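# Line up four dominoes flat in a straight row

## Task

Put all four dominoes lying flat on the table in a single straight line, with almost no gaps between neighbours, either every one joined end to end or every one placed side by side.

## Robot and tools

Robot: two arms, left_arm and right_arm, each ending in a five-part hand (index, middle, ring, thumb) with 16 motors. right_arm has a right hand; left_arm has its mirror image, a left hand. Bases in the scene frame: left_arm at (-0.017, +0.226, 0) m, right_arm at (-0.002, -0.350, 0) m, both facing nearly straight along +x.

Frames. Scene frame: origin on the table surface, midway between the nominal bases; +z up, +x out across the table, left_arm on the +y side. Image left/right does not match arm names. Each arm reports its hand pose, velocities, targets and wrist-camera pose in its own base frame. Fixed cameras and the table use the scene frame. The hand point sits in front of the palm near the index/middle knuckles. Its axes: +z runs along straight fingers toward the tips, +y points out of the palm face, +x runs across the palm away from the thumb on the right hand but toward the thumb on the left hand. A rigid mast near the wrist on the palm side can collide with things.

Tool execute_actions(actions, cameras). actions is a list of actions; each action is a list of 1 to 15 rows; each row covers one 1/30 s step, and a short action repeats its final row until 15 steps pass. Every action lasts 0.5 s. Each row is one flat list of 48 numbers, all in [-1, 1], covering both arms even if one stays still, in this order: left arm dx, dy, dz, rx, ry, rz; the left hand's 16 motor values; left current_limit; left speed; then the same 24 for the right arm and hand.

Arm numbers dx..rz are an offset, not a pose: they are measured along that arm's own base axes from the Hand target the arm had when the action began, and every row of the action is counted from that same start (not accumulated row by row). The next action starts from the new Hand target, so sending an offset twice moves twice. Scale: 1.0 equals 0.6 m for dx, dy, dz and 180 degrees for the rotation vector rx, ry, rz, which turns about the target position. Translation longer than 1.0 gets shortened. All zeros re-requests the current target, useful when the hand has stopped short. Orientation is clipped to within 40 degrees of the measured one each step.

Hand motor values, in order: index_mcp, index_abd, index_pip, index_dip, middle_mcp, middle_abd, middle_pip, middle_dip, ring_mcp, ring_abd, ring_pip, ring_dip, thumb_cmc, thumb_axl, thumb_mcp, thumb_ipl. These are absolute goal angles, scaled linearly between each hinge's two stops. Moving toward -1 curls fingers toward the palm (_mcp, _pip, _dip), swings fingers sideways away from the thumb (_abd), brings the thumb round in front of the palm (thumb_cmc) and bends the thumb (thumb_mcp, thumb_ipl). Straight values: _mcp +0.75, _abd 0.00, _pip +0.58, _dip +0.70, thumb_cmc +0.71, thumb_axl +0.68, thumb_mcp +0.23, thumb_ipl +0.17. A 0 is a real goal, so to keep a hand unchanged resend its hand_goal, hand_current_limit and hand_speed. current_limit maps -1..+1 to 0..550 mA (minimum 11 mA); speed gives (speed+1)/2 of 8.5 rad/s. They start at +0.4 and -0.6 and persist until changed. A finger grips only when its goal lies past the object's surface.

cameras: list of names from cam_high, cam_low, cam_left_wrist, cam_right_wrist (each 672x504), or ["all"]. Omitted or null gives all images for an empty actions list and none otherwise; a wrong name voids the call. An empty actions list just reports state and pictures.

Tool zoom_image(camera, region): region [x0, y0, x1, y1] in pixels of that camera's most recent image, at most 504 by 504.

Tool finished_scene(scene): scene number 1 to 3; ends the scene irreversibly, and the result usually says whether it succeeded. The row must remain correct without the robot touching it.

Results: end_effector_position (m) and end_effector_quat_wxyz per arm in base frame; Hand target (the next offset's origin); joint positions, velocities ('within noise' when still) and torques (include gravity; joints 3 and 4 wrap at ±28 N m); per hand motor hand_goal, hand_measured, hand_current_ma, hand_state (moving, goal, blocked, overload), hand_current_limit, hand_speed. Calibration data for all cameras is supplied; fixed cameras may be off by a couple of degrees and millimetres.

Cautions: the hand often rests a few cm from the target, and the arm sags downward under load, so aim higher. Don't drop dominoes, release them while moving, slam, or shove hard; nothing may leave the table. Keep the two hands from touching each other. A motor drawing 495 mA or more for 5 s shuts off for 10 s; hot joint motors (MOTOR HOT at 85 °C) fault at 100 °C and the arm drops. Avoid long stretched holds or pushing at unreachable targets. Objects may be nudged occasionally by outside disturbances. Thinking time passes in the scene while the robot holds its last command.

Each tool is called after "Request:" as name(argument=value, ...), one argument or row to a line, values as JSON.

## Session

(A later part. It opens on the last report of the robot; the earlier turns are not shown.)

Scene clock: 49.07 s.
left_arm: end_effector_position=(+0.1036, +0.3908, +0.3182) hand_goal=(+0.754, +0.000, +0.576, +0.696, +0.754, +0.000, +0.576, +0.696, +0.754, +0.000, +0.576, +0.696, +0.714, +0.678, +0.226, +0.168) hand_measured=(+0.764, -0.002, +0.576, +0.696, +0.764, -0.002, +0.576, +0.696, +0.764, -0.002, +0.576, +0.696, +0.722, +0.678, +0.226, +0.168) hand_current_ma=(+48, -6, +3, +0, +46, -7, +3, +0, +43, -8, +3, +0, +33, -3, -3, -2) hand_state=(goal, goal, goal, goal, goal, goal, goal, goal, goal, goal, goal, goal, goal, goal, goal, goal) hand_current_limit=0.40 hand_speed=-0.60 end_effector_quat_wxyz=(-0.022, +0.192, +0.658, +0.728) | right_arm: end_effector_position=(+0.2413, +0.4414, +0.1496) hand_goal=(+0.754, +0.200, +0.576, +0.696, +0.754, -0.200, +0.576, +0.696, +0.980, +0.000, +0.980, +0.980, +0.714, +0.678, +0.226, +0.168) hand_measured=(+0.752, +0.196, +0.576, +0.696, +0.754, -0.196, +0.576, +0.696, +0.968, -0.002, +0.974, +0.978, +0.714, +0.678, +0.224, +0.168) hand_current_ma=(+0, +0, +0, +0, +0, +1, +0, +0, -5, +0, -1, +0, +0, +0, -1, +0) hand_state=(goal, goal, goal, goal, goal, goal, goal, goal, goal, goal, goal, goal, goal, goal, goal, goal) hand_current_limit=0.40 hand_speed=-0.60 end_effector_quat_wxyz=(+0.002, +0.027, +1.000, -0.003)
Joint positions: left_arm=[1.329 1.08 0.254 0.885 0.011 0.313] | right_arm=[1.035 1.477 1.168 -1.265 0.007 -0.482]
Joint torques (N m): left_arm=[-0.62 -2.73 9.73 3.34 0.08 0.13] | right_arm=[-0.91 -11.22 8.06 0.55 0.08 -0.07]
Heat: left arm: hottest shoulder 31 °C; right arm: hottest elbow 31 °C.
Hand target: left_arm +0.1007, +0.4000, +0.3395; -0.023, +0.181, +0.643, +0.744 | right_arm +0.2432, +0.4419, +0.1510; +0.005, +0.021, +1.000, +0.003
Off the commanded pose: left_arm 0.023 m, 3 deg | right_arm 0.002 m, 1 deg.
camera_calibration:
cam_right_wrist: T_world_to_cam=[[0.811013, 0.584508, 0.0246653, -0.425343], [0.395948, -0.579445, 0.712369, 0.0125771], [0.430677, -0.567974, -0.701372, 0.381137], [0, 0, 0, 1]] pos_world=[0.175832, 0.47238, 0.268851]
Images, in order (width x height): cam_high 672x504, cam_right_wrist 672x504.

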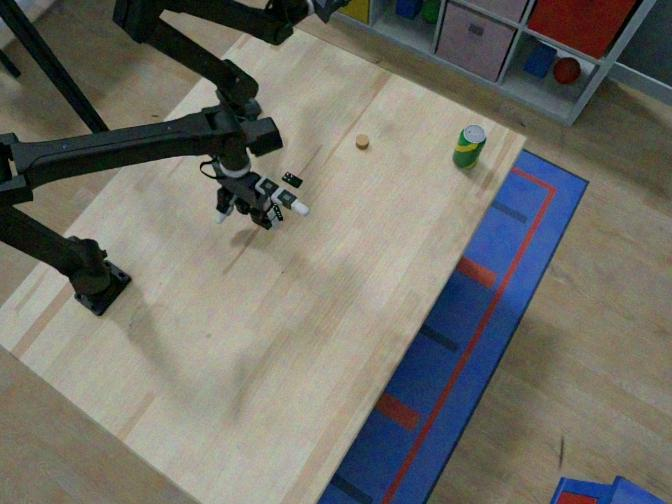

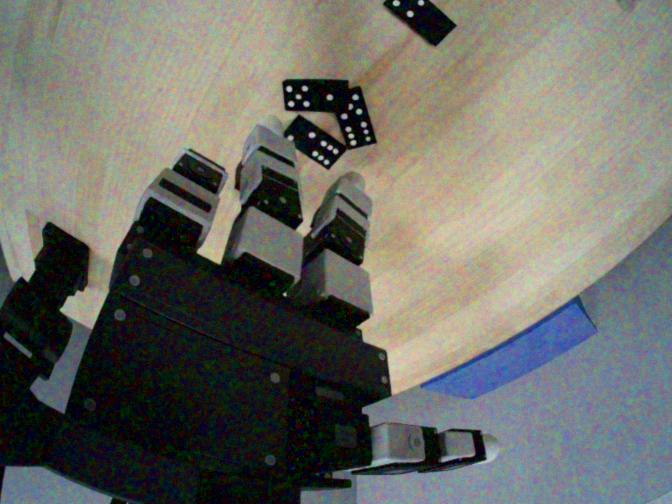

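Request:
execute_actions(
  actions=[
    [[0,0,0,0,0,0,0.754,0,0.576,0.696,0.754,0,0.576,0.696,0.754,0,0.576,0.696,0.714,0.678,0.226,0.168,0.4,-0.6,0.002,0.002,-0.013,0,0,-0.005,0.754,0.2,0.576,0.696,0.754,-0.2,0.576,0.696,0.98,0,0.98,0.98,0.714,0.678,0.226,0.168,0.4,-0.6]],
  ],
  cameras=["cam_high","cam_right_wrist","cam_low"],
)

Request:
zoom_image(
  camera="cam_right_wrist",
  region=[220, 80, 400, 215],
)

Request:
zoom_image(
  camera="cam_high",
  region=[240, 180, 310, 240],
)

Request:
zoom_image(
  camera="cam_low",
  region=[310, 230, 410, 290],
)

Scene clock: 51.47 s.
left_arm: end_effector_position=(+0.1036, +0.3908, +0.3182) hand_goal=(+0.754, +0.000, +0.576, +0.696, +0.754, +0.000, +0.576, +0.696, +0.754, +0.000, +0.576, +0.696, +0.714, +0.678, +0.226, +0.168) hand_measured=(+0.764, -0.002, +0.576, +0.696, +0.764, -0.002, +0.576, +0.696, +0.764, -0.002, +0.576, +0.696, +0.722, +0.678, +0.226, +0.168) hand_current_ma=(+48, -6, +3, +0, +46, -7, +3, +0, +43, -8, +3, +0, +33, -3, -3, -2) hand_state=(goal, goal, goal, goal, goal, goal, goal, goal, goal, goal, goal, goal, goal, goal, goal, goal) hand_current_limit=0.40 hand_speed=-0.60 end_effector_quat_wxyz=(-0.022, +0.192, +0.658, +0.728) | right_arm: end_effector_position=(+0.2420, +0.4427, +0.1470) hand_goal=(+0.754, +0.200, +0.576, +0.696, +0.754, -0.200, +0.576, +0.696, +0.980, +0.000, +0.980, +0.980, +0.714, +0.678, +0.226, +0.168) hand_measured=(+0.752, +0.196, +0.576, +0.696, +0.754, -0.196, +0.576, +0.696, +0.968, -0.002, +0.974, +0.978, +0.714, +0.678, +0.224, +0.168) hand_current_ma=(+0, +0, +0, +0, +0, +1, +0, +0, -5, +0, -1, +0, +0, +0, -1, +0) hand_state=(goal, goal, goal, goal, goal, goal, goal, goal, goal, goal, goal, goal, goal, goal, goal, goal) hand_current_limit=0.40 hand_speed=-0.60 end_effector_quat_wxyz=(+0.005, +0.026, +1.000, +0.001)
Joint positions: left_arm=[1.329 1.08 0.254 0.885 0.011 0.313] | right_arm=[1.035 1.477 1.158 -1.244 0.007 -0.483]
Joint torques (N m): left_arm=[-0.73 -4.31 9.57 3.56 0.14 0.15] | right_arm=[-0.67 -10.29 7.88 0.5 0.06 0.13]
Heat: left arm: hottest shoulder 31 °C; right arm: hottest elbow 31 °C.
Hand target: left_arm +0.1007, +0.4000, +0.3395; -0.023, +0.181, +0.643, +0.744 | right_arm +0.2444, +0.4431, +0.1432; +0.005, +0.029, +1.000, +0.003
Off the commanded pose: left_arm 0.023 m, 3 deg | right_arm 0.004 m, 0 deg.
camera_calibration:
cam_right_wrist: T_world_to_cam=[[0.810361, 0.584916, 0.0344703, -0.428058], [0.392527, -0.585614, 0.70921, 0.0190269], [0.435015, -0.561185, -0.704154, 0.376064], [0, 0, 0, 1]] pos_world=[0.175819, 0.472562, 0.266068]
Images, in order (width x height): cam_high 672x504, cam_low 672x504, cam_right_wrist 672x504.

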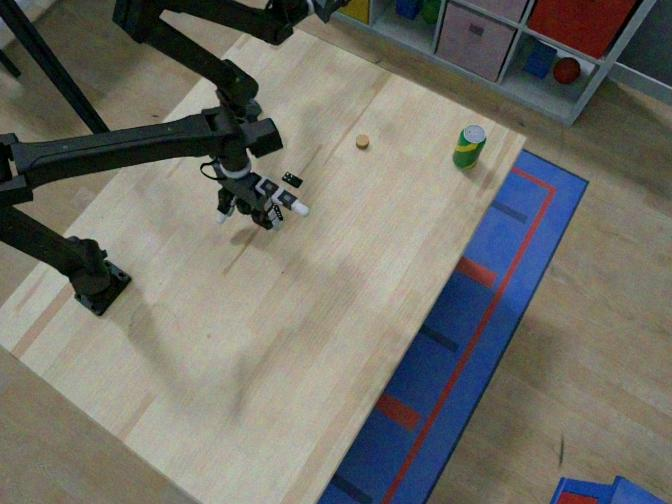

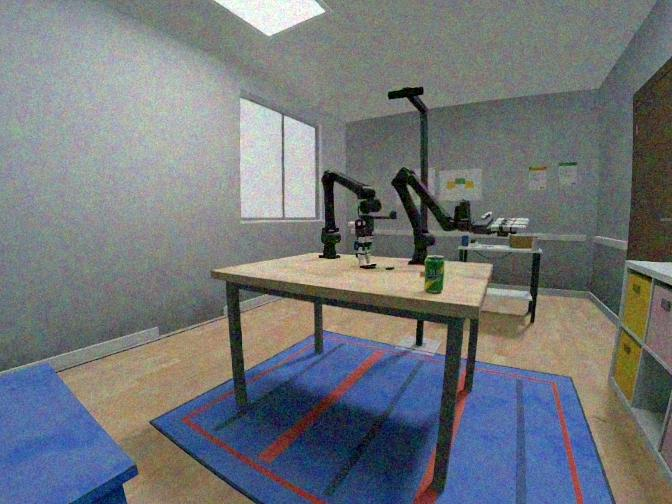

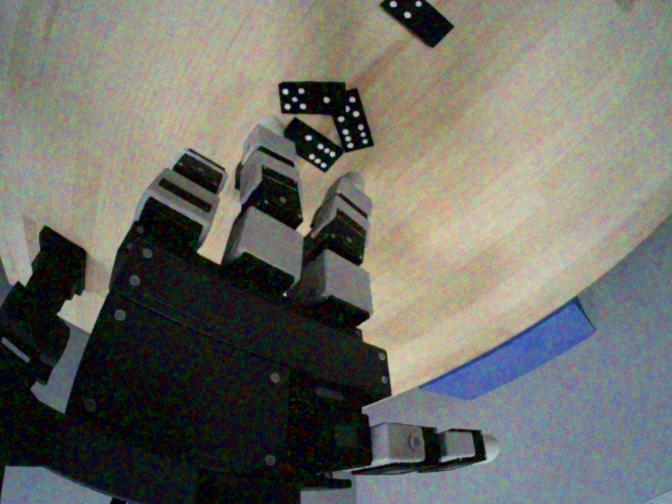

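Scaled by 2.800 from the camera's 672x504 image, which has a finer 960x720 frame.

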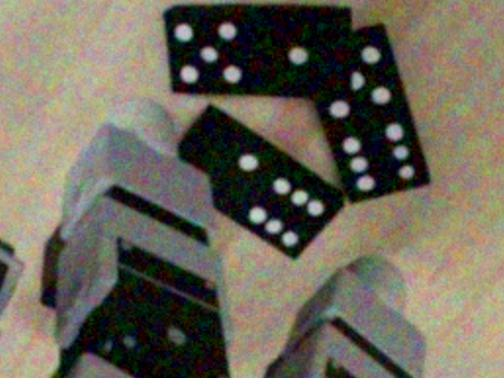

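Scaled by 7.200 from the camera's 672x504 image, which has a finer 960x720 frame.

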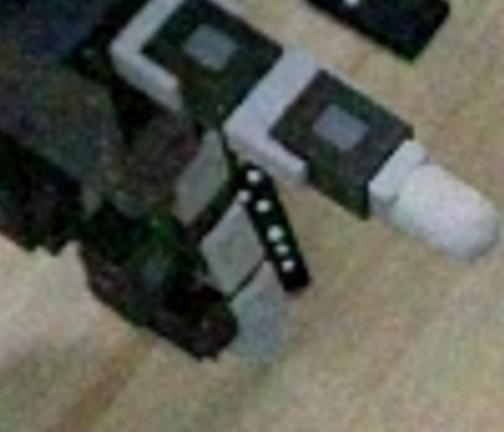

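Scaled by 5.040 from the camera's 672x504 image, which has a finer 960x720 frame.

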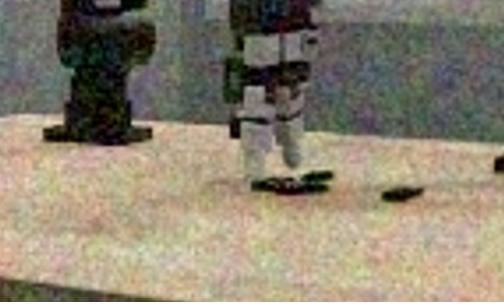

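Request:
execute_actions(
  actions=[
    [[0,0,0,0,0,0,0.754,0,0.576,0.696,0.754,0,0.576,0.696,0.754,0,0.576,0.696,0.714,0.678,0.226,0.168,0.4,-0.6,0,0,0.006,0,0,0,0.754,0.15,0.576,0.696,0.754,-0.15,0.576,0.696,0.98,0,0.98,0.98,0.714,0.678,0.226,0.168,0.4,-0.8]],
    [[0,0,0,0,0,0,0.754,0,0.576,0.696,0.754,0,0.576,0.696,0.754,0,0.576,0.696,0.714,0.678,0.226,0.168,0.4,-0.6,0,0,0,0,0,0,0.754,0.09,0.576,0.696,0.754,-0.09,0.576,0.696,0.98,0,0.98,0.98,0.714,0.678,0.226,0.168,0.4,-0.8]],
  ],
  cameras=["cam_high","cam_right_wrist"],
)

Request:
zoom_image(
  camera="cam_right_wrist",
  region=[220, 80, 400, 215],
)

Request:
zoom_image(
  camera="cam_high",
  region=[240, 180, 310, 240],
)

Scene clock: 55.20 s.
left_arm: end_effector_position=(+0.1036, +0.3908, +0.3182) hand_goal=(+0.754, +0.000, +0.576, +0.696, +0.754, +0.000, +0.576, +0.696, +0.754, +0.000, +0.576, +0.696, +0.714, +0.678, +0.226, +0.168) hand_measured=(+0.764, -0.002, +0.576, +0.696, +0.764, -0.002, +0.576, +0.696, +0.764, -0.002, +0.576, +0.696, +0.722, +0.678, +0.226, +0.168) hand_current_ma=(+48, -6, +3, +0, +46, -7, +3, +0, +43, -8, +3, +0, +33, -3, -3, -2) hand_state=(goal, goal, goal, goal, goal, goal, goal, goal, goal, goal, goal, goal, goal, goal, goal, goal) hand_current_limit=0.40 hand_speed=-0.60 end_effector_quat_wxyz=(-0.022, +0.192, +0.658, +0.728) | right_arm: end_effector_position=(+0.2420, +0.4427, +0.1470) hand_goal=(+0.754, +0.090, +0.576, +0.696, +0.754, -0.090, +0.576, +0.696, +0.980, +0.000, +0.980, +0.980, +0.714, +0.678, +0.226, +0.168) hand_measured=(+0.752, +0.094, +0.576, +0.696, +0.754, -0.092, +0.576, +0.696, +0.968, -0.002, +0.974, +0.978, +0.714, +0.678, +0.224, +0.168) hand_current_ma=(+0, +0, +0, +0, +0, +0, +0, +0, -5, +0, -1, +0, +0, +0, -1, +0) hand_state=(goal, goal, goal, goal, goal, goal, goal, goal, goal, goal, goal, goal, goal, goal, goal, goal) hand_current_limit=0.40 hand_speed=-0.80 end_effector_quat_wxyz=(+0.005, +0.026, +1.000, +0.001)
Joint positions: left_arm=[1.329 1.08 0.254 0.885 0.011 0.313] | right_arm=[1.035 1.477 1.158 -1.244 0.007 -0.483]
Joint torques (N m): left_arm=[-0.38 -3.9 9.47 3.45 0.13 0.1] | right_arm=[-0.62 -10.52 8.54 0.28 0.08 0.13]
Heat: left arm: hottest shoulder 31 °C; right arm: hottest elbow 31 °C.
Hand target: left_arm +0.1007, +0.4000, +0.3395; -0.023, +0.181, +0.643, +0.744 | right_arm +0.2444, +0.4431, +0.1468; +0.005, +0.029, +1.000, +0.003
Off the commanded pose: left_arm 0.023 m, 3 deg | right_arm 0.002 m, 0 deg.
camera_calibration:
cam_right_wrist: T_world_to_cam=[[0.810361, 0.584916, 0.0344703, -0.428058], [0.392527, -0.585614, 0.70921, 0.0190269], [0.435015, -0.561185, -0.704154, 0.376064], [0, 0, 0, 1]] pos_world=[0.175819, 0.472562, 0.266068]
Images, in order (width x height): cam_high 672x504, cam_right_wrist 672x504.

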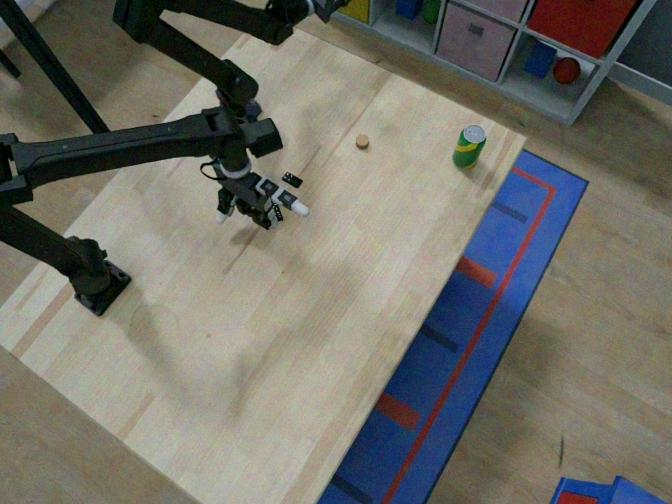

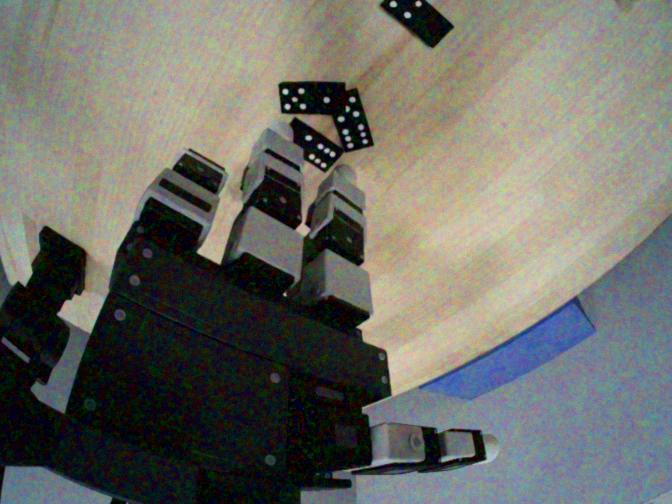

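Scaled by 2.800 from the camera's 672x504 image, which has a finer 960x720 frame.

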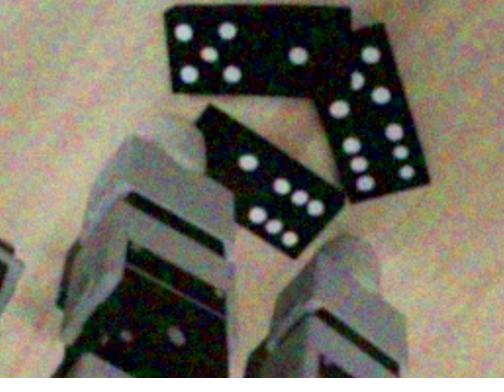

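Scaled by 7.200 from the camera's 672x504 image, which has a finer 960x720 frame.

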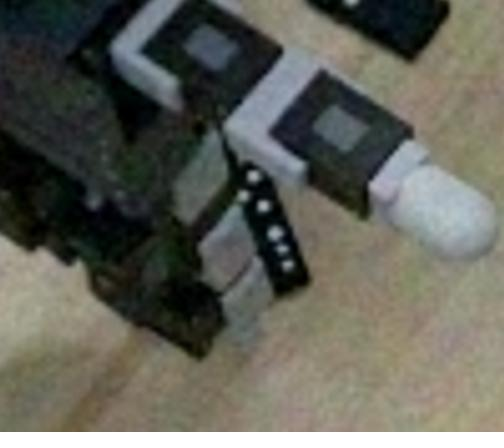

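Request:
execute_actions(
  actions=[
    [[0,0,0,0,0,0,0.754,0,0.576,0.696,0.754,0,0.576,0.696,0.754,0,0.576,0.696,0.714,0.678,0.226,0.168,0.4,-0.6,-0.002,0.006,-0.013,0,0,-0.02,0.754,0.17,0.576,0.696,0.754,-0.17,0.576,0.696,0.98,0,0.98,0.98,0.714,0.678,0.226,0.168,0.4,-0.8]],
  ],
  cameras=["cam_high","cam_right_wrist","cam_low"],
)

Request:
zoom_image(
  camera="cam_right_wrist",
  region=[220, 80, 400, 215],
)

Request:
zoom_image(
  camera="cam_low",
  region=[340, 240, 400, 276],
)

Scene clock: 58.63 s.
left_arm: end_effector_position=(+0.1036, +0.3908, +0.3182) hand_goal=(+0.754, +0.000, +0.576, +0.696, +0.754, +0.000, +0.576, +0.696, +0.754, +0.000, +0.576, +0.696, +0.714, +0.678, +0.226, +0.168) hand_measured=(+0.764, -0.002, +0.576, +0.696, +0.764, -0.002, +0.576, +0.696, +0.764, -0.002, +0.576, +0.696, +0.722, +0.678, +0.226, +0.168) hand_current_ma=(+48, -6, +3, +0, +46, -7, +3, +0, +43, -8, +3, +0, +33, -3, -3, -2) hand_state=(goal, goal, goal, goal, goal, goal, goal, goal, goal, goal, goal, goal, goal, goal, goal, goal) hand_current_limit=0.40 hand_speed=-0.60 end_effector_quat_wxyz=(-0.022, +0.192, +0.658, +0.728) | right_arm: end_effector_position=(+0.2448, +0.4451, +0.1462) hand_goal=(+0.754, +0.170, +0.576, +0.696, +0.754, -0.170, +0.576, +0.696, +0.980, +0.000, +0.980, +0.980, +0.714, +0.678, +0.226, +0.168) hand_measured=(+0.752, +0.166, +0.576, +0.696, +0.754, -0.164, +0.576, +0.696, +0.968, -0.002, +0.974, +0.978, +0.714, +0.678, +0.224, +0.168) hand_current_ma=(+0, -1, +0, +0, +0, +1, +0, +0, -5, +0, -1, +0, +0, +0, -1, +0) hand_state=(goal, goal, goal, goal, goal, goal, goal, goal, goal, goal, goal, goal, goal, goal, goal, goal) hand_current_limit=0.40 hand_speed=-0.80 end_effector_quat_wxyz=(+0.006, +0.055, +0.998, +0.004)
Joint positions: left_arm=[1.329 1.08 0.254 0.885 0.011 0.313] | right_arm=[1.044 1.48 1.158 -1.235 0.007 -0.416]
Joint torques (N m): left_arm=[-0.15 -3.43 9.87 3.29 0.12 0.14] | right_arm=[0.44 -10.23 7.68 0.59 0.11 0.24]
Heat: left arm: hottest elbow 32 °C; right arm: hottest elbow 31 °C.
Hand target: left_arm +0.1007, +0.4000, +0.3395; -0.023, +0.181, +0.643, +0.744 | right_arm +0.2433, +0.4466, +0.1388; +0.005, +0.060, +0.998, +0.002
Off the commanded pose: left_arm 0.023 m, 3 deg | right_arm 0.008 m, 1 deg.
camera_calibration:
cam_right_wrist: T_world_to_cam=[[0.842962, 0.53645, 0.0404595, -0.418921], [0.35552, -0.611938, 0.706497, 0.0409927], [0.403759, -0.581166, -0.706558, 0.392597], [0, 0, 0, 1]] pos_world=[0.180046, 0.477979, 0.265381]
Images, in order (width x height): cam_high 672x504, cam_low 672x504, cam_right_wrist 672x504.

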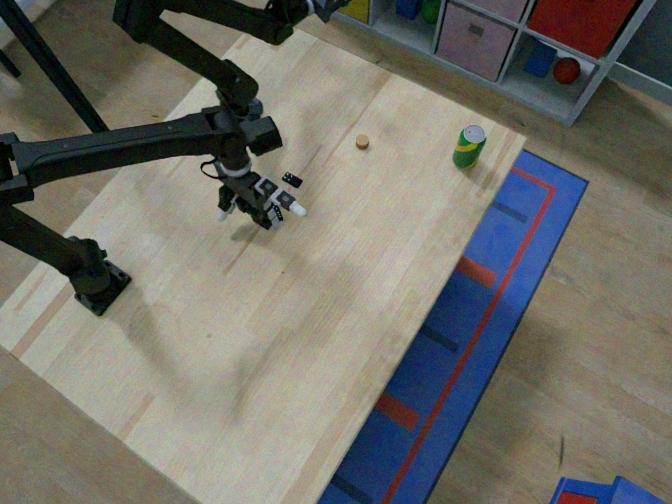

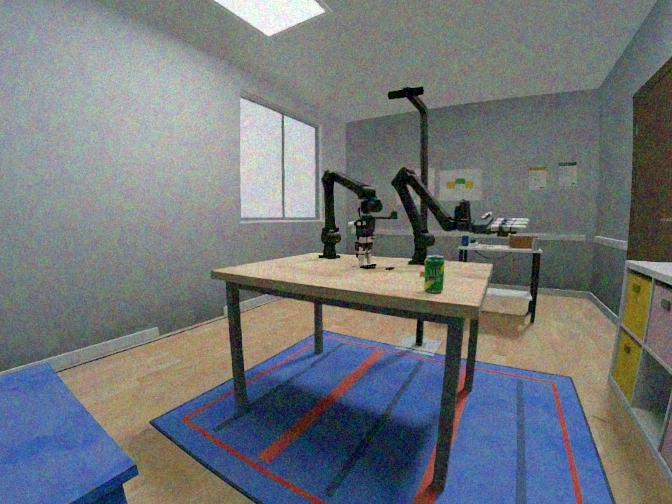

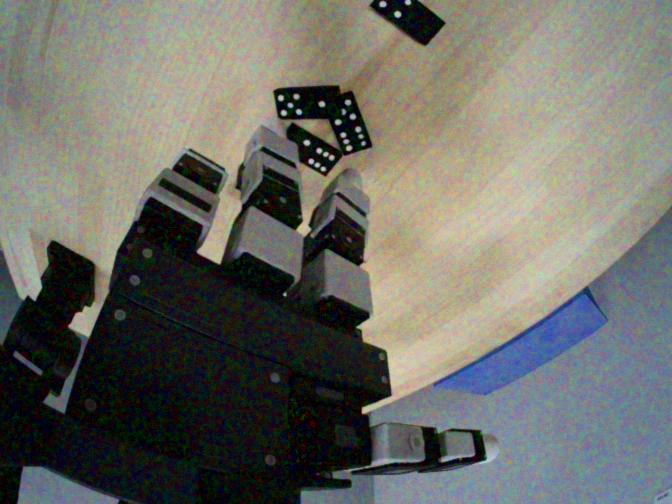

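Scaled by 2.800 from the camera's 672x504 image, which has a finer 960x720 frame.

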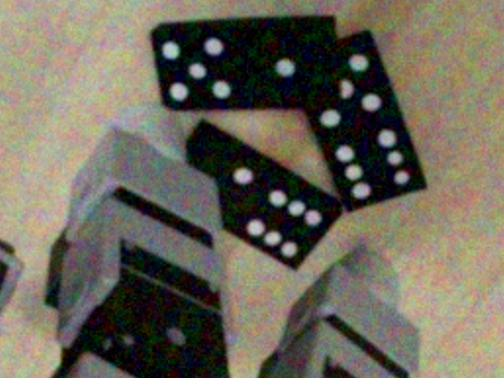

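Scaled by 8.400 from the camera's 672x504 image, which has a finer 960x720 frame.

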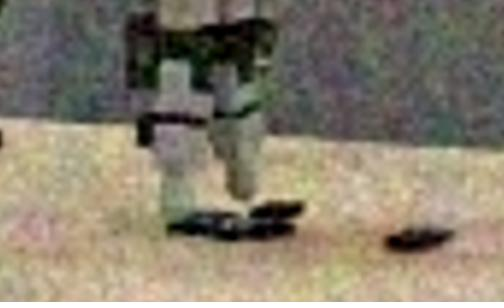

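Request:
execute_actions(
  actions=[
    [[0,0,0,0,0,0,0.754,0,0.576,0.696,0.754,0,0.576,0.696,0.754,0,0.576,0.696,0.714,0.678,0.226,0.168,0.4,-0.6,0,0,-0.009,0,0,0,0.754,0.17,0.576,0.696,0.754,-0.17,0.576,0.696,0.98,0,0.98,0.98,0.714,0.678,0.226,0.168,0.4,-0.8]],
  ],
  cameras=[],
)

Scene clock: 60.57 s.
left_arm: end_effector_position=(+0.1036, +0.3908, +0.3182) hand_goal=(+0.754, +0.000, +0.576, +0.696, +0.754, +0.000, +0.576, +0.696, +0.754, +0.000, +0.576, +0.696, +0.714, +0.678, +0.226, +0.168) hand_measured=(+0.764, -0.002, +0.576, +0.696, +0.764, -0.002, +0.576, +0.696, +0.764, -0.002, +0.576, +0.696, +0.722, +0.678, +0.226, +0.168) hand_current_ma=(+48, -6, +3, +0, +46, -7, +3, +0, +43, -8, +3, +0, +33, -3, -3, -2) hand_state=(goal, goal, goal, goal, goal, goal, goal, goal, goal, goal, goal, goal, goal, goal, goal, goal) hand_current_limit=0.40 hand_speed=-0.60 end_effector_quat_wxyz=(-0.022, +0.192, +0.658, +0.728) | right_arm: end_effector_position=(+0.2442, +0.4439, +0.1385) hand_goal=(+0.754, +0.170, +0.576, +0.696, +0.754, -0.170, +0.576, +0.696, +0.980, +0.000, +0.980, +0.980, +0.714, +0.678, +0.226, +0.168) hand_measured=(+0.752, +0.166, +0.576, +0.696, +0.754, -0.166, +0.576, +0.696, +0.968, -0.002, +0.974, +0.978, +0.714, +0.678, +0.224, +0.168) hand_current_ma=(+0, -1, +0, +0, +0, +1, +0, +0, -5, +0, -1, +0, +0, +0, -1, +0) hand_state=(goal, goal, goal, goal, goal, goal, goal, goal, goal, goal, goal, goal, goal, goal, goal, goal) hand_current_limit=0.40 hand_speed=-0.80 end_effector_quat_wxyz=(+0.005, +0.055, +0.998, +0.002)
Joint positions: left_arm=[1.329 1.08 0.254 0.885 0.011 0.313] | right_arm=[1.044 1.487 1.144 -1.22 0.007 -0.415]
Joint torques (N m): left_arm=[0.21 -3.66 9.77 3.41 0.11 0.13] | right_arm=[0.5 -9.82 7.9 0.59 0.11 0.28]
Heat: left arm: hottest elbow 32 °C; right arm: hottest elbow 31 °C.
Hand target: left_arm +0.1007, +0.4000, +0.3395; -0.023, +0.181, +0.643, +0.744 | right_arm +0.2433, +0.4467, +0.1335; +0.005, +0.060, +0.998, +0.003
Off the commanded pose: left_arm 0.023 m, 3 deg | right_arm 0.006 m, 1 deg.
No camera images: "cameras" was empty.

Request:
execute_actions(
  actions=[],
  cameras=["cam_high","cam_right_wrist","cam_low"],
)

Request:
zoom_image(
  camera="cam_right_wrist",
  region=[220, 80, 400, 215],
)

Request:
zoom_image(
  camera="cam_low",
  region=[340, 240, 400, 276],
)

Request:
zoom_image(
  camera="cam_high",
  region=[240, 180, 310, 240],
)

Scene clock: 61.07 s.
left_arm: end_effector_position=(+0.1036, +0.3908, +0.3182) hand_goal=(+0.754, +0.000, +0.576, +0.696, +0.754, +0.000, +0.576, +0.696, +0.754, +0.000, +0.576, +0.696, +0.714, +0.678, +0.226, +0.168) hand_measured=(+0.764, -0.002, +0.576, +0.696, +0.764, -0.002, +0.576, +0.696, +0.764, -0.002, +0.576, +0.696, +0.722, +0.678, +0.226, +0.168) hand_current_ma=(+48, -6, +3, +0, +46, -7, +3, +0, +43, -8, +3, +0, +33, -3, -3, -2) hand_state=(goal, goal, goal, goal, goal, goal, goal, goal, goal, goal, goal, goal, goal, goal, goal, goal) hand_current_limit=0.40 hand_speed=-0.60 end_effector_quat_wxyz=(-0.022, +0.192, +0.658, +0.728) | right_arm: end_effector_position=(+0.2442, +0.4439, +0.1385) hand_goal=(+0.754, +0.170, +0.576, +0.696, +0.754, -0.170, +0.576, +0.696, +0.980, +0.000, +0.980, +0.980, +0.714, +0.678, +0.226, +0.168) hand_measured=(+0.752, +0.166, +0.576, +0.696, +0.754, -0.166, +0.576, +0.696, +0.968, -0.002, +0.974, +0.978, +0.714, +0.678, +0.224, +0.168) hand_current_ma=(+0, -1, +0, +0, +0, +1, +0, +0, -5, +0, -1, +0, +0, +0, -1, +0) hand_state=(goal, goal, goal, goal, goal, goal, goal, goal, goal, goal, goal, goal, goal, goal, goal, goal) hand_current_limit=0.40 hand_speed=-0.80 end_effector_quat_wxyz=(+0.005, +0.055, +0.998, +0.002)
Joint positions: left_arm=[1.329 1.08 0.254 0.885 0.011 0.313] | right_arm=[1.044 1.487 1.144 -1.22 0.007 -0.415]
Joint velocities: within noise
Joint torques (N m): left_arm=[-0.15 -3.37 9.61 3.63 0.12 0.13] | right_arm=[0.26 -10.05 7.94 0.59 0.11 0.28]
Heat: left arm: hottest elbow 32 °C; right arm: hottest elbow 31 °C.
Hand target: left_arm +0.1007, +0.4000, +0.3395; -0.023, +0.181, +0.643, +0.744 | right_arm +0.2433, +0.4467, +0.1335; +0.005, +0.060, +0.998, +0.003
Off the commanded pose: left_arm 0.023 m, 3 deg | right_arm 0.006 m, 1 deg.
camera_calibration:
cam_right_wrist: T_world_to_cam=[[0.843272, 0.536281, 0.0359883, -0.416871], [0.357118, -0.609072, 0.708165, 0.0440252], [0.401695, -0.584324, -0.705129, 0.388507], [0, 0, 0, 1]] pos_world=[0.179752, 0.477388, 0.257773]
Images, in order (width x height): cam_high 672x504, cam_low 672x504, cam_right_wrist 672x504.

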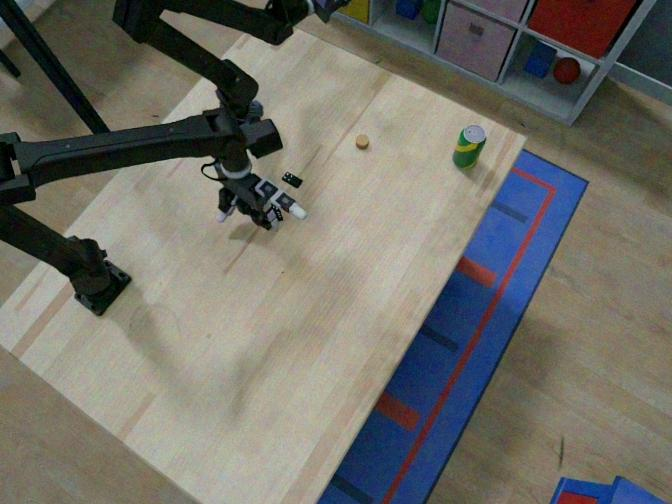

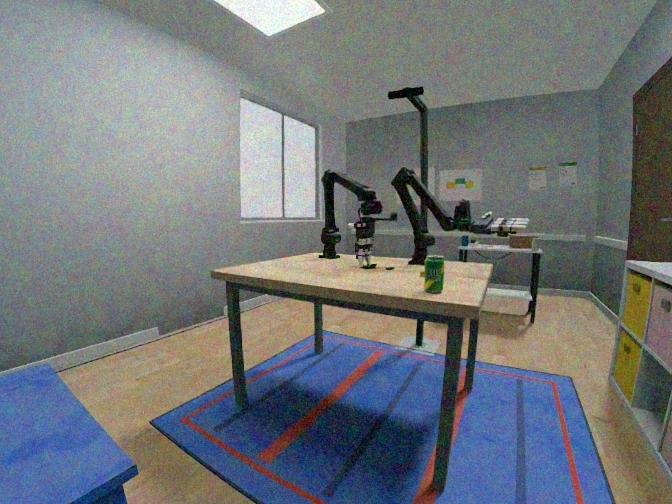

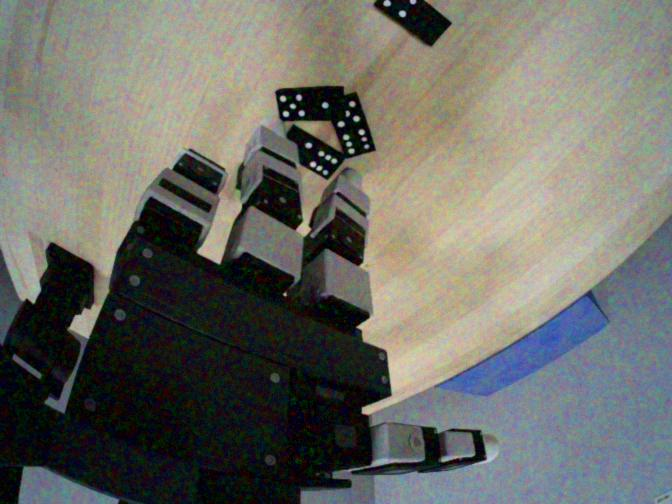

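Scaled by 2.800 from the camera's 672x504 image, which has a finer 960x720 frame.

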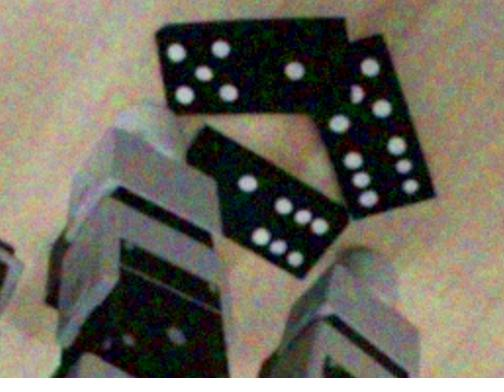

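Scaled by 8.400 from the camera's 672x504 image, which has a finer 960x720 frame.

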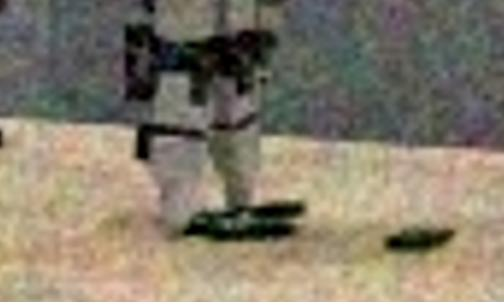

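Scaled by 7.200 from the camera's 672x504 image, which has a finer 960x720 frame.

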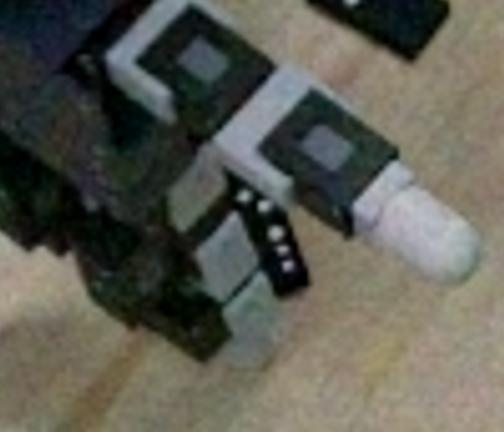

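Request:
execute_actions(
  actions=[
    [[0,0,0,0,0,0,0.754,0,0.576,0.696,0.754,0,0.576,0.696,0.754,0,0.576,0.696,0.714,0.678,0.226,0.168,0.4,-0.6,0,0,0,0,0,0,0.754,0.11,0.576,0.696,0.754,-0.11,0.576,0.696,0.98,0,0.98,0.98,0.714,0.678,0.226,0.168,0.4,-0.9]],
    [[0,0,0,0,0,0,0.754,0,0.576,0.696,0.754,0,0.576,0.696,0.754,0,0.576,0.696,0.714,0.678,0.226,0.168,0.4,-0.6,0,0,0,0,0,0,0.754,0.08,0.576,0.696,0.754,-0.08,0.576,0.696,0.98,0,0.98,0.98,0.714,0.678,0.226,0.168,0.4,-0.9]],
  ],
  cameras=["cam_right_wrist"],
)

Request:
zoom_image(
  camera="cam_right_wrist",
  region=[220, 80, 400, 215],
)

Scene clock: 63.43 s.
left_arm: end_effector_position=(+0.1036, +0.3908, +0.3182) hand_goal=(+0.754, +0.000, +0.576, +0.696, +0.754, +0.000, +0.576, +0.696, +0.754, +0.000, +0.576, +0.696, +0.714, +0.678, +0.226, +0.168) hand_measured=(+0.764, -0.002, +0.576, +0.696, +0.764, -0.002, +0.576, +0.696, +0.764, -0.002, +0.576, +0.696, +0.722, +0.678, +0.226, +0.168) hand_current_ma=(+48, -6, +3, +0, +46, -7, +3, +0, +43, -8, +3, +0, +33, -3, -3, -2) hand_state=(goal, goal, goal, goal, goal, goal, goal, goal, goal, goal, goal, goal, goal, goal, goal, goal) hand_current_limit=0.40 hand_speed=-0.60 end_effector_quat_wxyz=(-0.022, +0.192, +0.658, +0.728) | right_arm: end_effector_position=(+0.2442, +0.4439, +0.1385) hand_goal=(+0.754, +0.080, +0.576, +0.696, +0.754, -0.080, +0.576, +0.696, +0.980, +0.000, +0.980, +0.980, +0.714, +0.678, +0.226, +0.168) hand_measured=(+0.752, +0.112, +0.576, +0.696, +0.754, -0.112, +0.576, +0.696, +0.968, -0.002, +0.974, +0.978, +0.714, +0.678, +0.224, +0.168) hand_current_ma=(+0, +19, +0, +0, +0, -20, +0, +0, -5, +0, -1, +0, +0, +0, -1, +0) hand_state=(goal, blocked, goal, goal, goal, blocked, goal, goal, goal, goal, goal, goal, goal, goal, goal, goal) hand_current_limit=0.40 hand_speed=-0.90 end_effector_quat_wxyz=(+0.005, +0.056, +0.998, +0.002)
Joint positions: left_arm=[1.329 1.08 0.254 0.885 0.011 0.313] | right_arm=[1.044 1.487 1.144 -1.22 0.007 -0.415]
Joint torques (N m): left_arm=[0.21 -3.49 9.8 3.43 0.04 0.15] | right_arm=[0.32 -10.05 7.94 0.64 0.11 0.29]
Heat: left arm: hottest elbow 32 °C; right arm: hottest elbow 31 °C.
Hand target: left_arm +0.1007, +0.4000, +0.3395; -0.023, +0.181, +0.643, +0.744 | right_arm +0.2434, +0.4467, +0.1335; +0.005, +0.060, +0.998, +0.003
Off the commanded pose: left_arm 0.023 m, 3 deg | right_arm 0.006 m, 1 deg.
camera_calibration:
cam_right_wrist: T_world_to_cam=[[0.843513, 0.535899, 0.0360407, -0.41683], [0.356798, -0.609233, 0.708188, 0.044118], [0.401474, -0.584506, -0.705103, 0.388586], [0, 0, 0, 1]] pos_world=[0.179853, 0.477388, 0.257772]
Images, in order (width x height): cam_right_wrist 672x504.

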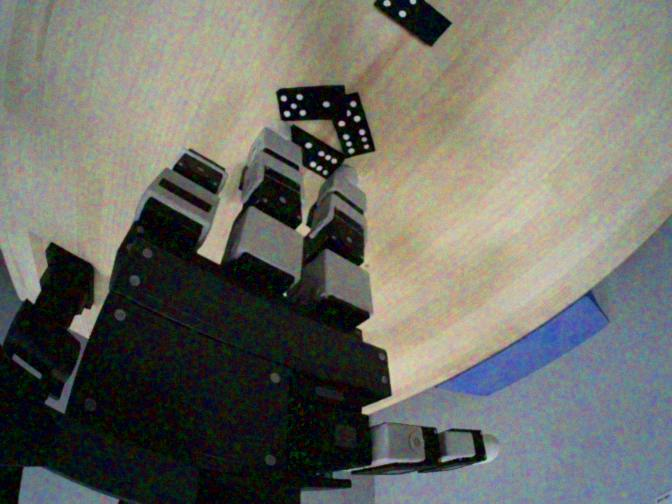

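Scaled by 2.800 from the camera's 672x504 image, which has a finer 960x720 frame.

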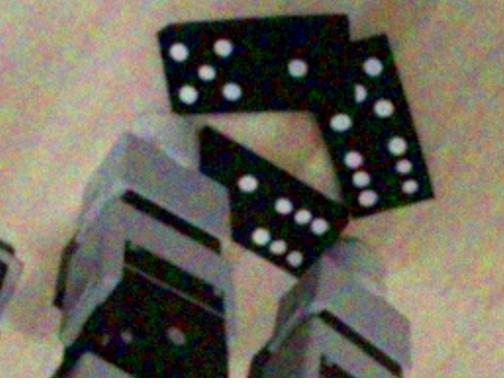

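Request:
execute_actions(
  actions=[
    [[0,0,0,0,0,0,0.754,0,0.576,0.696,0.754,0,0.576,0.696,0.754,0,0.576,0.696,0.714,0.678,0.226,0.168,0.4,-0.6,0,0,0,0,0,0,0.754,0.03,0.576,0.696,0.754,-0.03,0.576,0.696,0.98,0,0.98,0.98,0.714,0.678,0.226,0.168,0.4,-0.9]],
    [[0,0,0,0,0,0,0.754,0,0.576,0.696,0.754,0,0.576,0.696,0.754,0,0.576,0.696,0.714,0.678,0.226,0.168,0.4,-0.6,0,-0.02,0,0,0,0,0.754,0.03,0.576,0.696,0.754,-0.03,0.576,0.696,0.98,0,0.98,0.98,0.714,0.678,0.226,0.168,0.4,-0.9],[0,0,0,0,0,0,0.754,0,0.576,0.696,0.754,0,0.576,0.696,0.754,0,0.576,0.696,0.714,0.678,0.226,0.168,0.4,-0.6,0,-0.045,0,0,0,0,0.754,0.03,0.576,0.696,0.754,-0.03,0.576,0.696,0.98,0,0.98,0.98,0.714,0.678,0.226,0.168,0.4,-0.9]],
    [[0,0,0,0,0,0,0.754,0,0.576,0.696,0.754,0,0.576,0.696,0.754,0,0.576,0.696,0.714,0.678,0.226,0.168,0.4,-0.6,0,-0.02,0,0,0,0,0.754,0.03,0.576,0.696,0.754,-0.03,0.576,0.696,0.98,0,0.98,0.98,0.714,0.678,0.226,0.168,0.4,-0.9],[0,0,0,0,0,0,0.754,0,0.576,0.696,0.754,0,0.576,0.696,0.754,0,0.576,0.696,0.714,0.678,0.226,0.168,0.4,-0.6,0,-0.045,0,0,0,0,0.754,0.03,0.576,0.696,0.754,-0.03,0.576,0.696,0.98,0,0.98,0.98,0.714,0.678,0.226,0.168,0.4,-0.9]],
  ],
  cameras=["cam_right_wrist","cam_high","cam_low"],
)

Request:
zoom_image(
  camera="cam_right_wrist",
  region=[220, 80, 400, 215],
)

Request:
zoom_image(
  camera="cam_low",
  region=[330, 240, 390, 276],
)

Scene clock: 66.73 s.
left_arm: end_effector_position=(+0.1036, +0.3908, +0.3182) hand_goal=(+0.754, +0.000, +0.576, +0.696, +0.754, +0.000, +0.576, +0.696, +0.754, +0.000, +0.576, +0.696, +0.714, +0.678, +0.226, +0.168) hand_measured=(+0.764, -0.002, +0.576, +0.696, +0.764, -0.002, +0.576, +0.696, +0.764, -0.002, +0.576, +0.696, +0.722, +0.678, +0.226, +0.168) hand_current_ma=(+48, -6, +3, +0, +46, -7, +3, +0, +43, -8, +3, +0, +33, -3, -3, -2) hand_state=(goal, goal, goal, goal, goal, goal, goal, goal, goal, goal, goal, goal, goal, goal, goal, goal) hand_current_limit=0.40 hand_speed=-0.60 end_effector_quat_wxyz=(-0.022, +0.192, +0.658, +0.728) | right_arm: end_effector_position=(+0.2448, +0.3983, +0.1381) hand_goal=(+0.754, +0.030, +0.576, +0.696, +0.754, -0.030, +0.576, +0.696, +0.980, +0.000, +0.980, +0.980, +0.714, +0.678, +0.226, +0.168) hand_measured=(+0.748, +0.106, +0.574, +0.696, +0.744, -0.108, +0.572, +0.694, +0.970, -0.002, +0.974, +0.978, +0.714, +0.678, +0.224, +0.168) hand_current_ma=(-1, +92, +0, +0, -4, -96, -1, +0, -4, +0, -1, +0, +0, +0, -1, +0) hand_state=(goal, blocked, goal, goal, goal, blocked, goal, goal, goal, goal, goal, goal, goal, goal, goal, goal) hand_current_limit=0.40 hand_speed=-0.90 end_effector_quat_wxyz=(+0.007, +0.065, +0.998, +0.006)
Joint positions: left_arm=[1.329 1.08 0.254 0.885 0.011 0.313] | right_arm=[0.986 1.383 1.033 -1.203 0.005 -0.454]
Joint torques (N m): left_arm=[-0.73 -3.66 9.76 3.59 0.04 0.04] | right_arm=[-0.79 -9.35 7.06 0.21 0.17 -0.05]
Heat: left arm: hottest elbow 32 °C; right arm: hottest elbow 31 °C.
Hand target: left_arm +0.1007, +0.4000, +0.3395; -0.023, +0.181, +0.643, +0.744 | right_arm +0.2433, +0.3927, +0.1336; +0.005, +0.060, +0.998, +0.003
Off the commanded pose: left_arm 0.023 m, 3 deg | right_arm 0.008 m, 1 deg.
camera_calibration:
cam_right_wrist: T_world_to_cam=[[0.853602, 0.519115, 0.0434005, -0.389708], [0.342404, -0.621908, 0.704266, 0.0255738], [0.392586, -0.586302, -0.708608, 0.364782], [0, 0, 0, 1]] pos_world=[0.18069, 0.43208, 0.25739]
Images, in order (width x height): cam_high 672x504, cam_low 672x504, cam_right_wrist 672x504.

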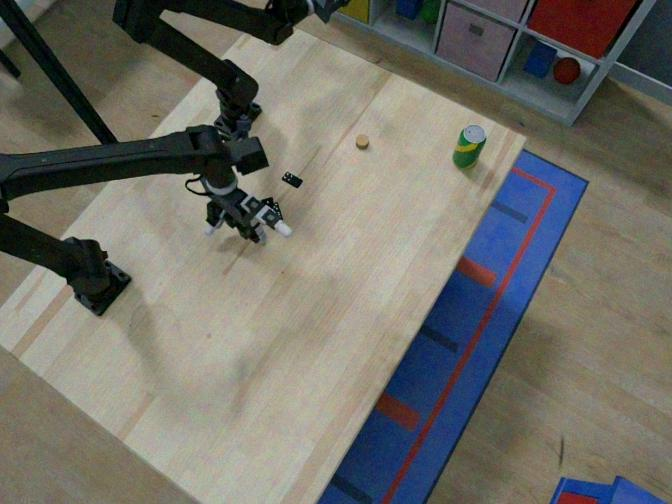

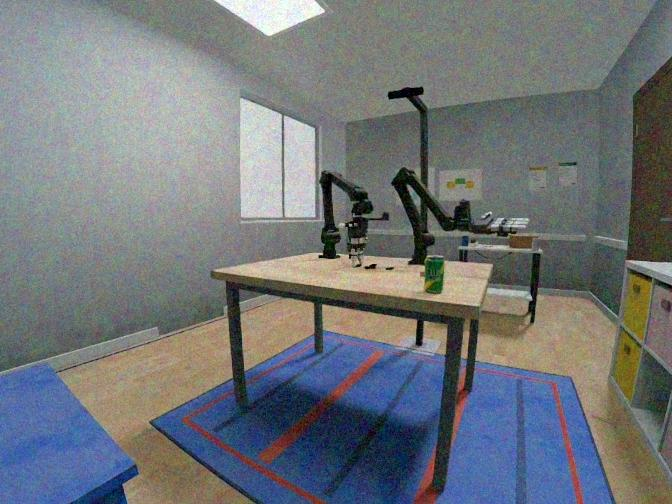

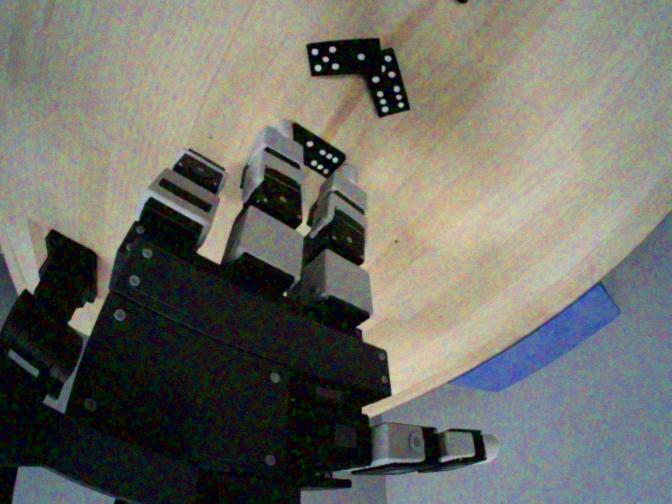

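Scaled by 2.800 from the camera's 672x504 image, which has a finer 960x720 frame.

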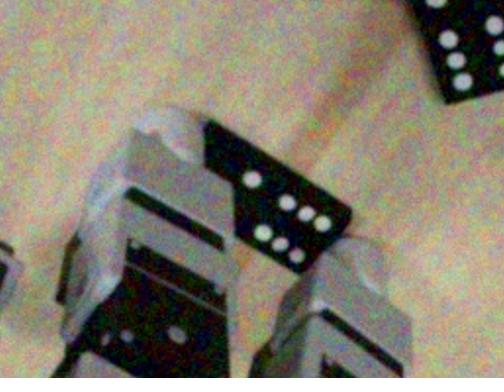

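Scaled by 8.400 from the camera's 672x504 image, which has a finer 960x720 frame.

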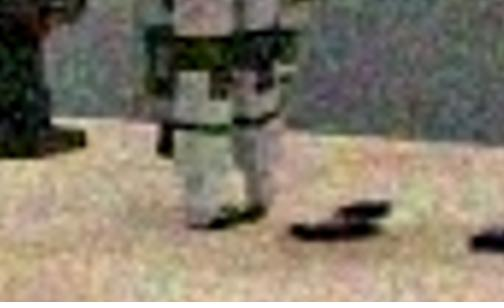

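Request:
execute_actions(
  actions=[
    [[0,0,0,0,0,0,0.754,0,0.576,0.696,0.754,0,0.576,0.696,0.754,0,0.576,0.696,0.714,0.678,0.226,0.168,0.4,-0.6,0,-0.02,0,0,0,0,0.754,0.03,0.576,0.696,0.754,-0.03,0.576,0.696,0.98,0,0.98,0.98,0.714,0.678,0.226,0.168,0.4,-0.9],[0,0,0,0,0,0,0.754,0,0.576,0.696,0.754,0,0.576,0.696,0.754,0,0.576,0.696,0.714,0.678,0.226,0.168,0.4,-0.6,0,-0.04,0,0,0,0,0.754,0.03,0.576,0.696,0.754,-0.03,0.576,0.696,0.98,0,0.98,0.98,0.714,0.678,0.226,0.168,0.4,-0.9]],
    [[0,0,0,0,0,0,0.754,0,0.576,0.696,0.754,0,0.576,0.696,0.754,0,0.576,0.696,0.714,0.678,0.226,0.168,0.4,-0.6,0,-0.02,0,0,0,0,0.754,0.03,0.576,0.696,0.754,-0.03,0.576,0.696,0.98,0,0.98,0.98,0.714,0.678,0.226,0.168,0.4,-0.9],[0,0,0,0,0,0,0.754,0,0.576,0.696,0.754,0,0.576,0.696,0.754,0,0.576,0.696,0.714,0.678,0.226,0.168,0.4,-0.6,0,-0.04,0,0,0,0,0.754,0.03,0.576,0.696,0.754,-0.03,0.576,0.696,0.98,0,0.98,0.98,0.714,0.678,0.226,0.168,0.4,-0.9]],
    [[0,0,0,0,0,0,0.754,0,0.576,0.696,0.754,0,0.576,0.696,0.754,0,0.576,0.696,0.714,0.678,0.226,0.168,0.4,-0.6,0,0,0,0,0,0,0.754,0.2,0.576,0.696,0.754,-0.2,0.576,0.696,0.98,0,0.98,0.98,0.714,0.678,0.226,0.168,0.4,-0.7]],
    [[0,0,0,0,0,0,0.754,0,0.576,0.696,0.754,0,0.576,0.696,0.754,0,0.576,0.696,0.714,0.678,0.226,0.168,0.4,-0.6,0,0,0.06,0,0,0,0.754,0.2,0.576,0.696,0.754,-0.2,0.576,0.696,0.98,0,0.98,0.98,0.714,0.678,0.226,0.168,0.4,-0.7]],
  ],
  cameras=["cam_right_wrist","cam_high"],
)

Request:
zoom_image(
  camera="cam_right_wrist",
  region=[220, 30, 430, 215],
)

Request:
zoom_image(
  camera="cam_high",
  region=[220, 180, 310, 260],
)

Scene clock: 70.33 s.
left_arm: end_effector_position=(+0.1036, +0.3908, +0.3182) hand_goal=(+0.754, +0.000, +0.576, +0.696, +0.754, +0.000, +0.576, +0.696, +0.754, +0.000, +0.576, +0.696, +0.714, +0.678, +0.226, +0.168) hand_measured=(+0.764, -0.002, +0.576, +0.696, +0.764, -0.002, +0.576, +0.696, +0.764, -0.002, +0.576, +0.696, +0.722, +0.678, +0.226, +0.168) hand_current_ma=(+48, -6, +3, +0, +46, -7, +3, +0, +43, -8, +3, +0, +33, -3, -3, -2) hand_state=(goal, goal, goal, goal, goal, goal, goal, goal, goal, goal, goal, goal, goal, goal, goal, goal) hand_current_limit=0.40 hand_speed=-0.60 end_effector_quat_wxyz=(-0.022, +0.192, +0.658, +0.728) | right_arm: end_effector_position=(+0.2289, +0.3293, +0.1368) hand_goal=(+0.754, +0.200, +0.576, +0.696, +0.754, -0.200, +0.576, +0.696, +0.980, +0.000, +0.980, +0.980, +0.714, +0.678, +0.226, +0.168) hand_measured=(+0.750, +0.198, +0.574, +0.696, +0.750, -0.194, +0.574, +0.694, +0.972, -0.002, +0.974, +0.978, +0.714, +0.678, +0.224, +0.168) hand_current_ma=(-1, +0, +0, +0, -1, +1, +0, +0, -3, +0, -1, +0, +0, +0, -1, +0) hand_state=(goal, goal, goal, goal, goal, goal, goal, goal, goal, goal, goal, goal, goal, goal, goal, goal) hand_current_limit=0.40 hand_speed=-0.70 end_effector_quat_wxyz=(-0.015, +0.065, +0.998, -0.024)
Joint positions: left_arm=[1.329 1.08 0.254 0.885 0.011 0.313] | right_arm=[0.906 1.253 0.925 -1.299 0.003 -0.534]
Joint torques (N m): left_arm=[0.15 -4.19 9.85 3.29 0.09 0.18] | right_arm=[-0.85 -8 13.49 -0.29 0.25 -0.03]
Heat: left arm: hottest elbow 33 °C; right arm: hottest elbow 31 °C.
Hand target: left_arm +0.1007, +0.4000, +0.3395; -0.023, +0.181, +0.643, +0.744 | right_arm +0.2433, +0.3446, +0.1695; +0.005, +0.060, +0.998, +0.003
Off the commanded pose: left_arm 0.023 m, 3 deg | right_arm 0.039 m, 4 deg.
camera_calibration:
cam_right_wrist: T_world_to_cam=[[0.853634, 0.520235, -0.0257755, -0.331169], [0.3757, -0.580687, 0.722255, -0.0345658], [0.360775, -0.626225, -0.691147, 0.347601], [0, 0, 0, 1]] pos_world=[0.170278, 0.369891, 0.256673]
Images, in order (width x height): cam_high 672x504, cam_right_wrist 672x504.

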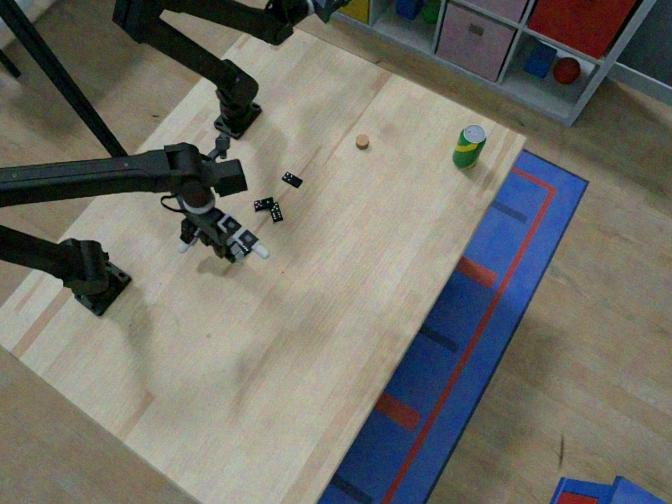

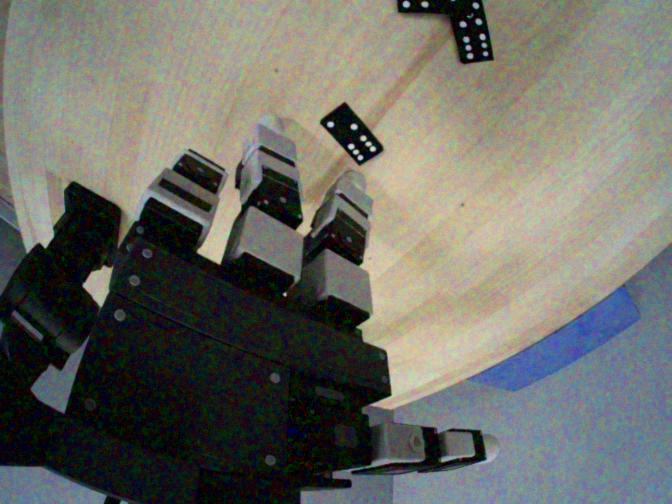

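Scaled by 2.400 from the camera's 672x504 image, which has a finer 960x720 frame.

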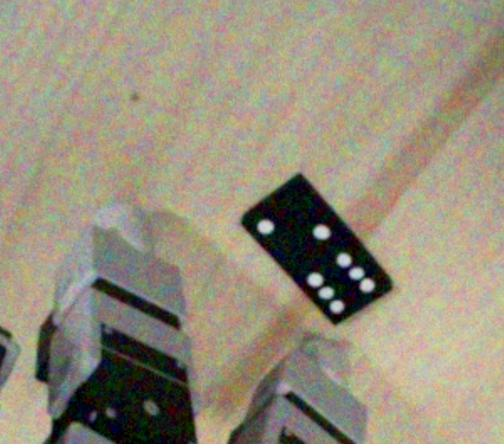

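Scaled by 5.600 from the camera's 672x504 image, which has a finer 960x720 frame.

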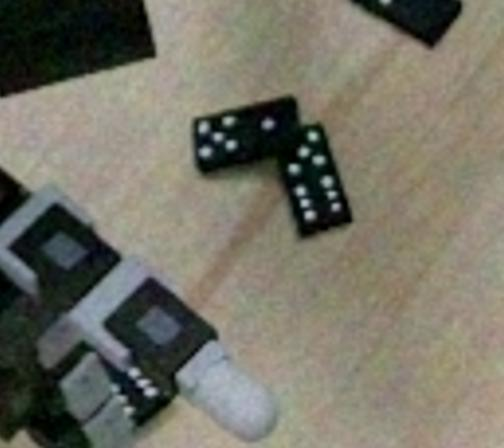

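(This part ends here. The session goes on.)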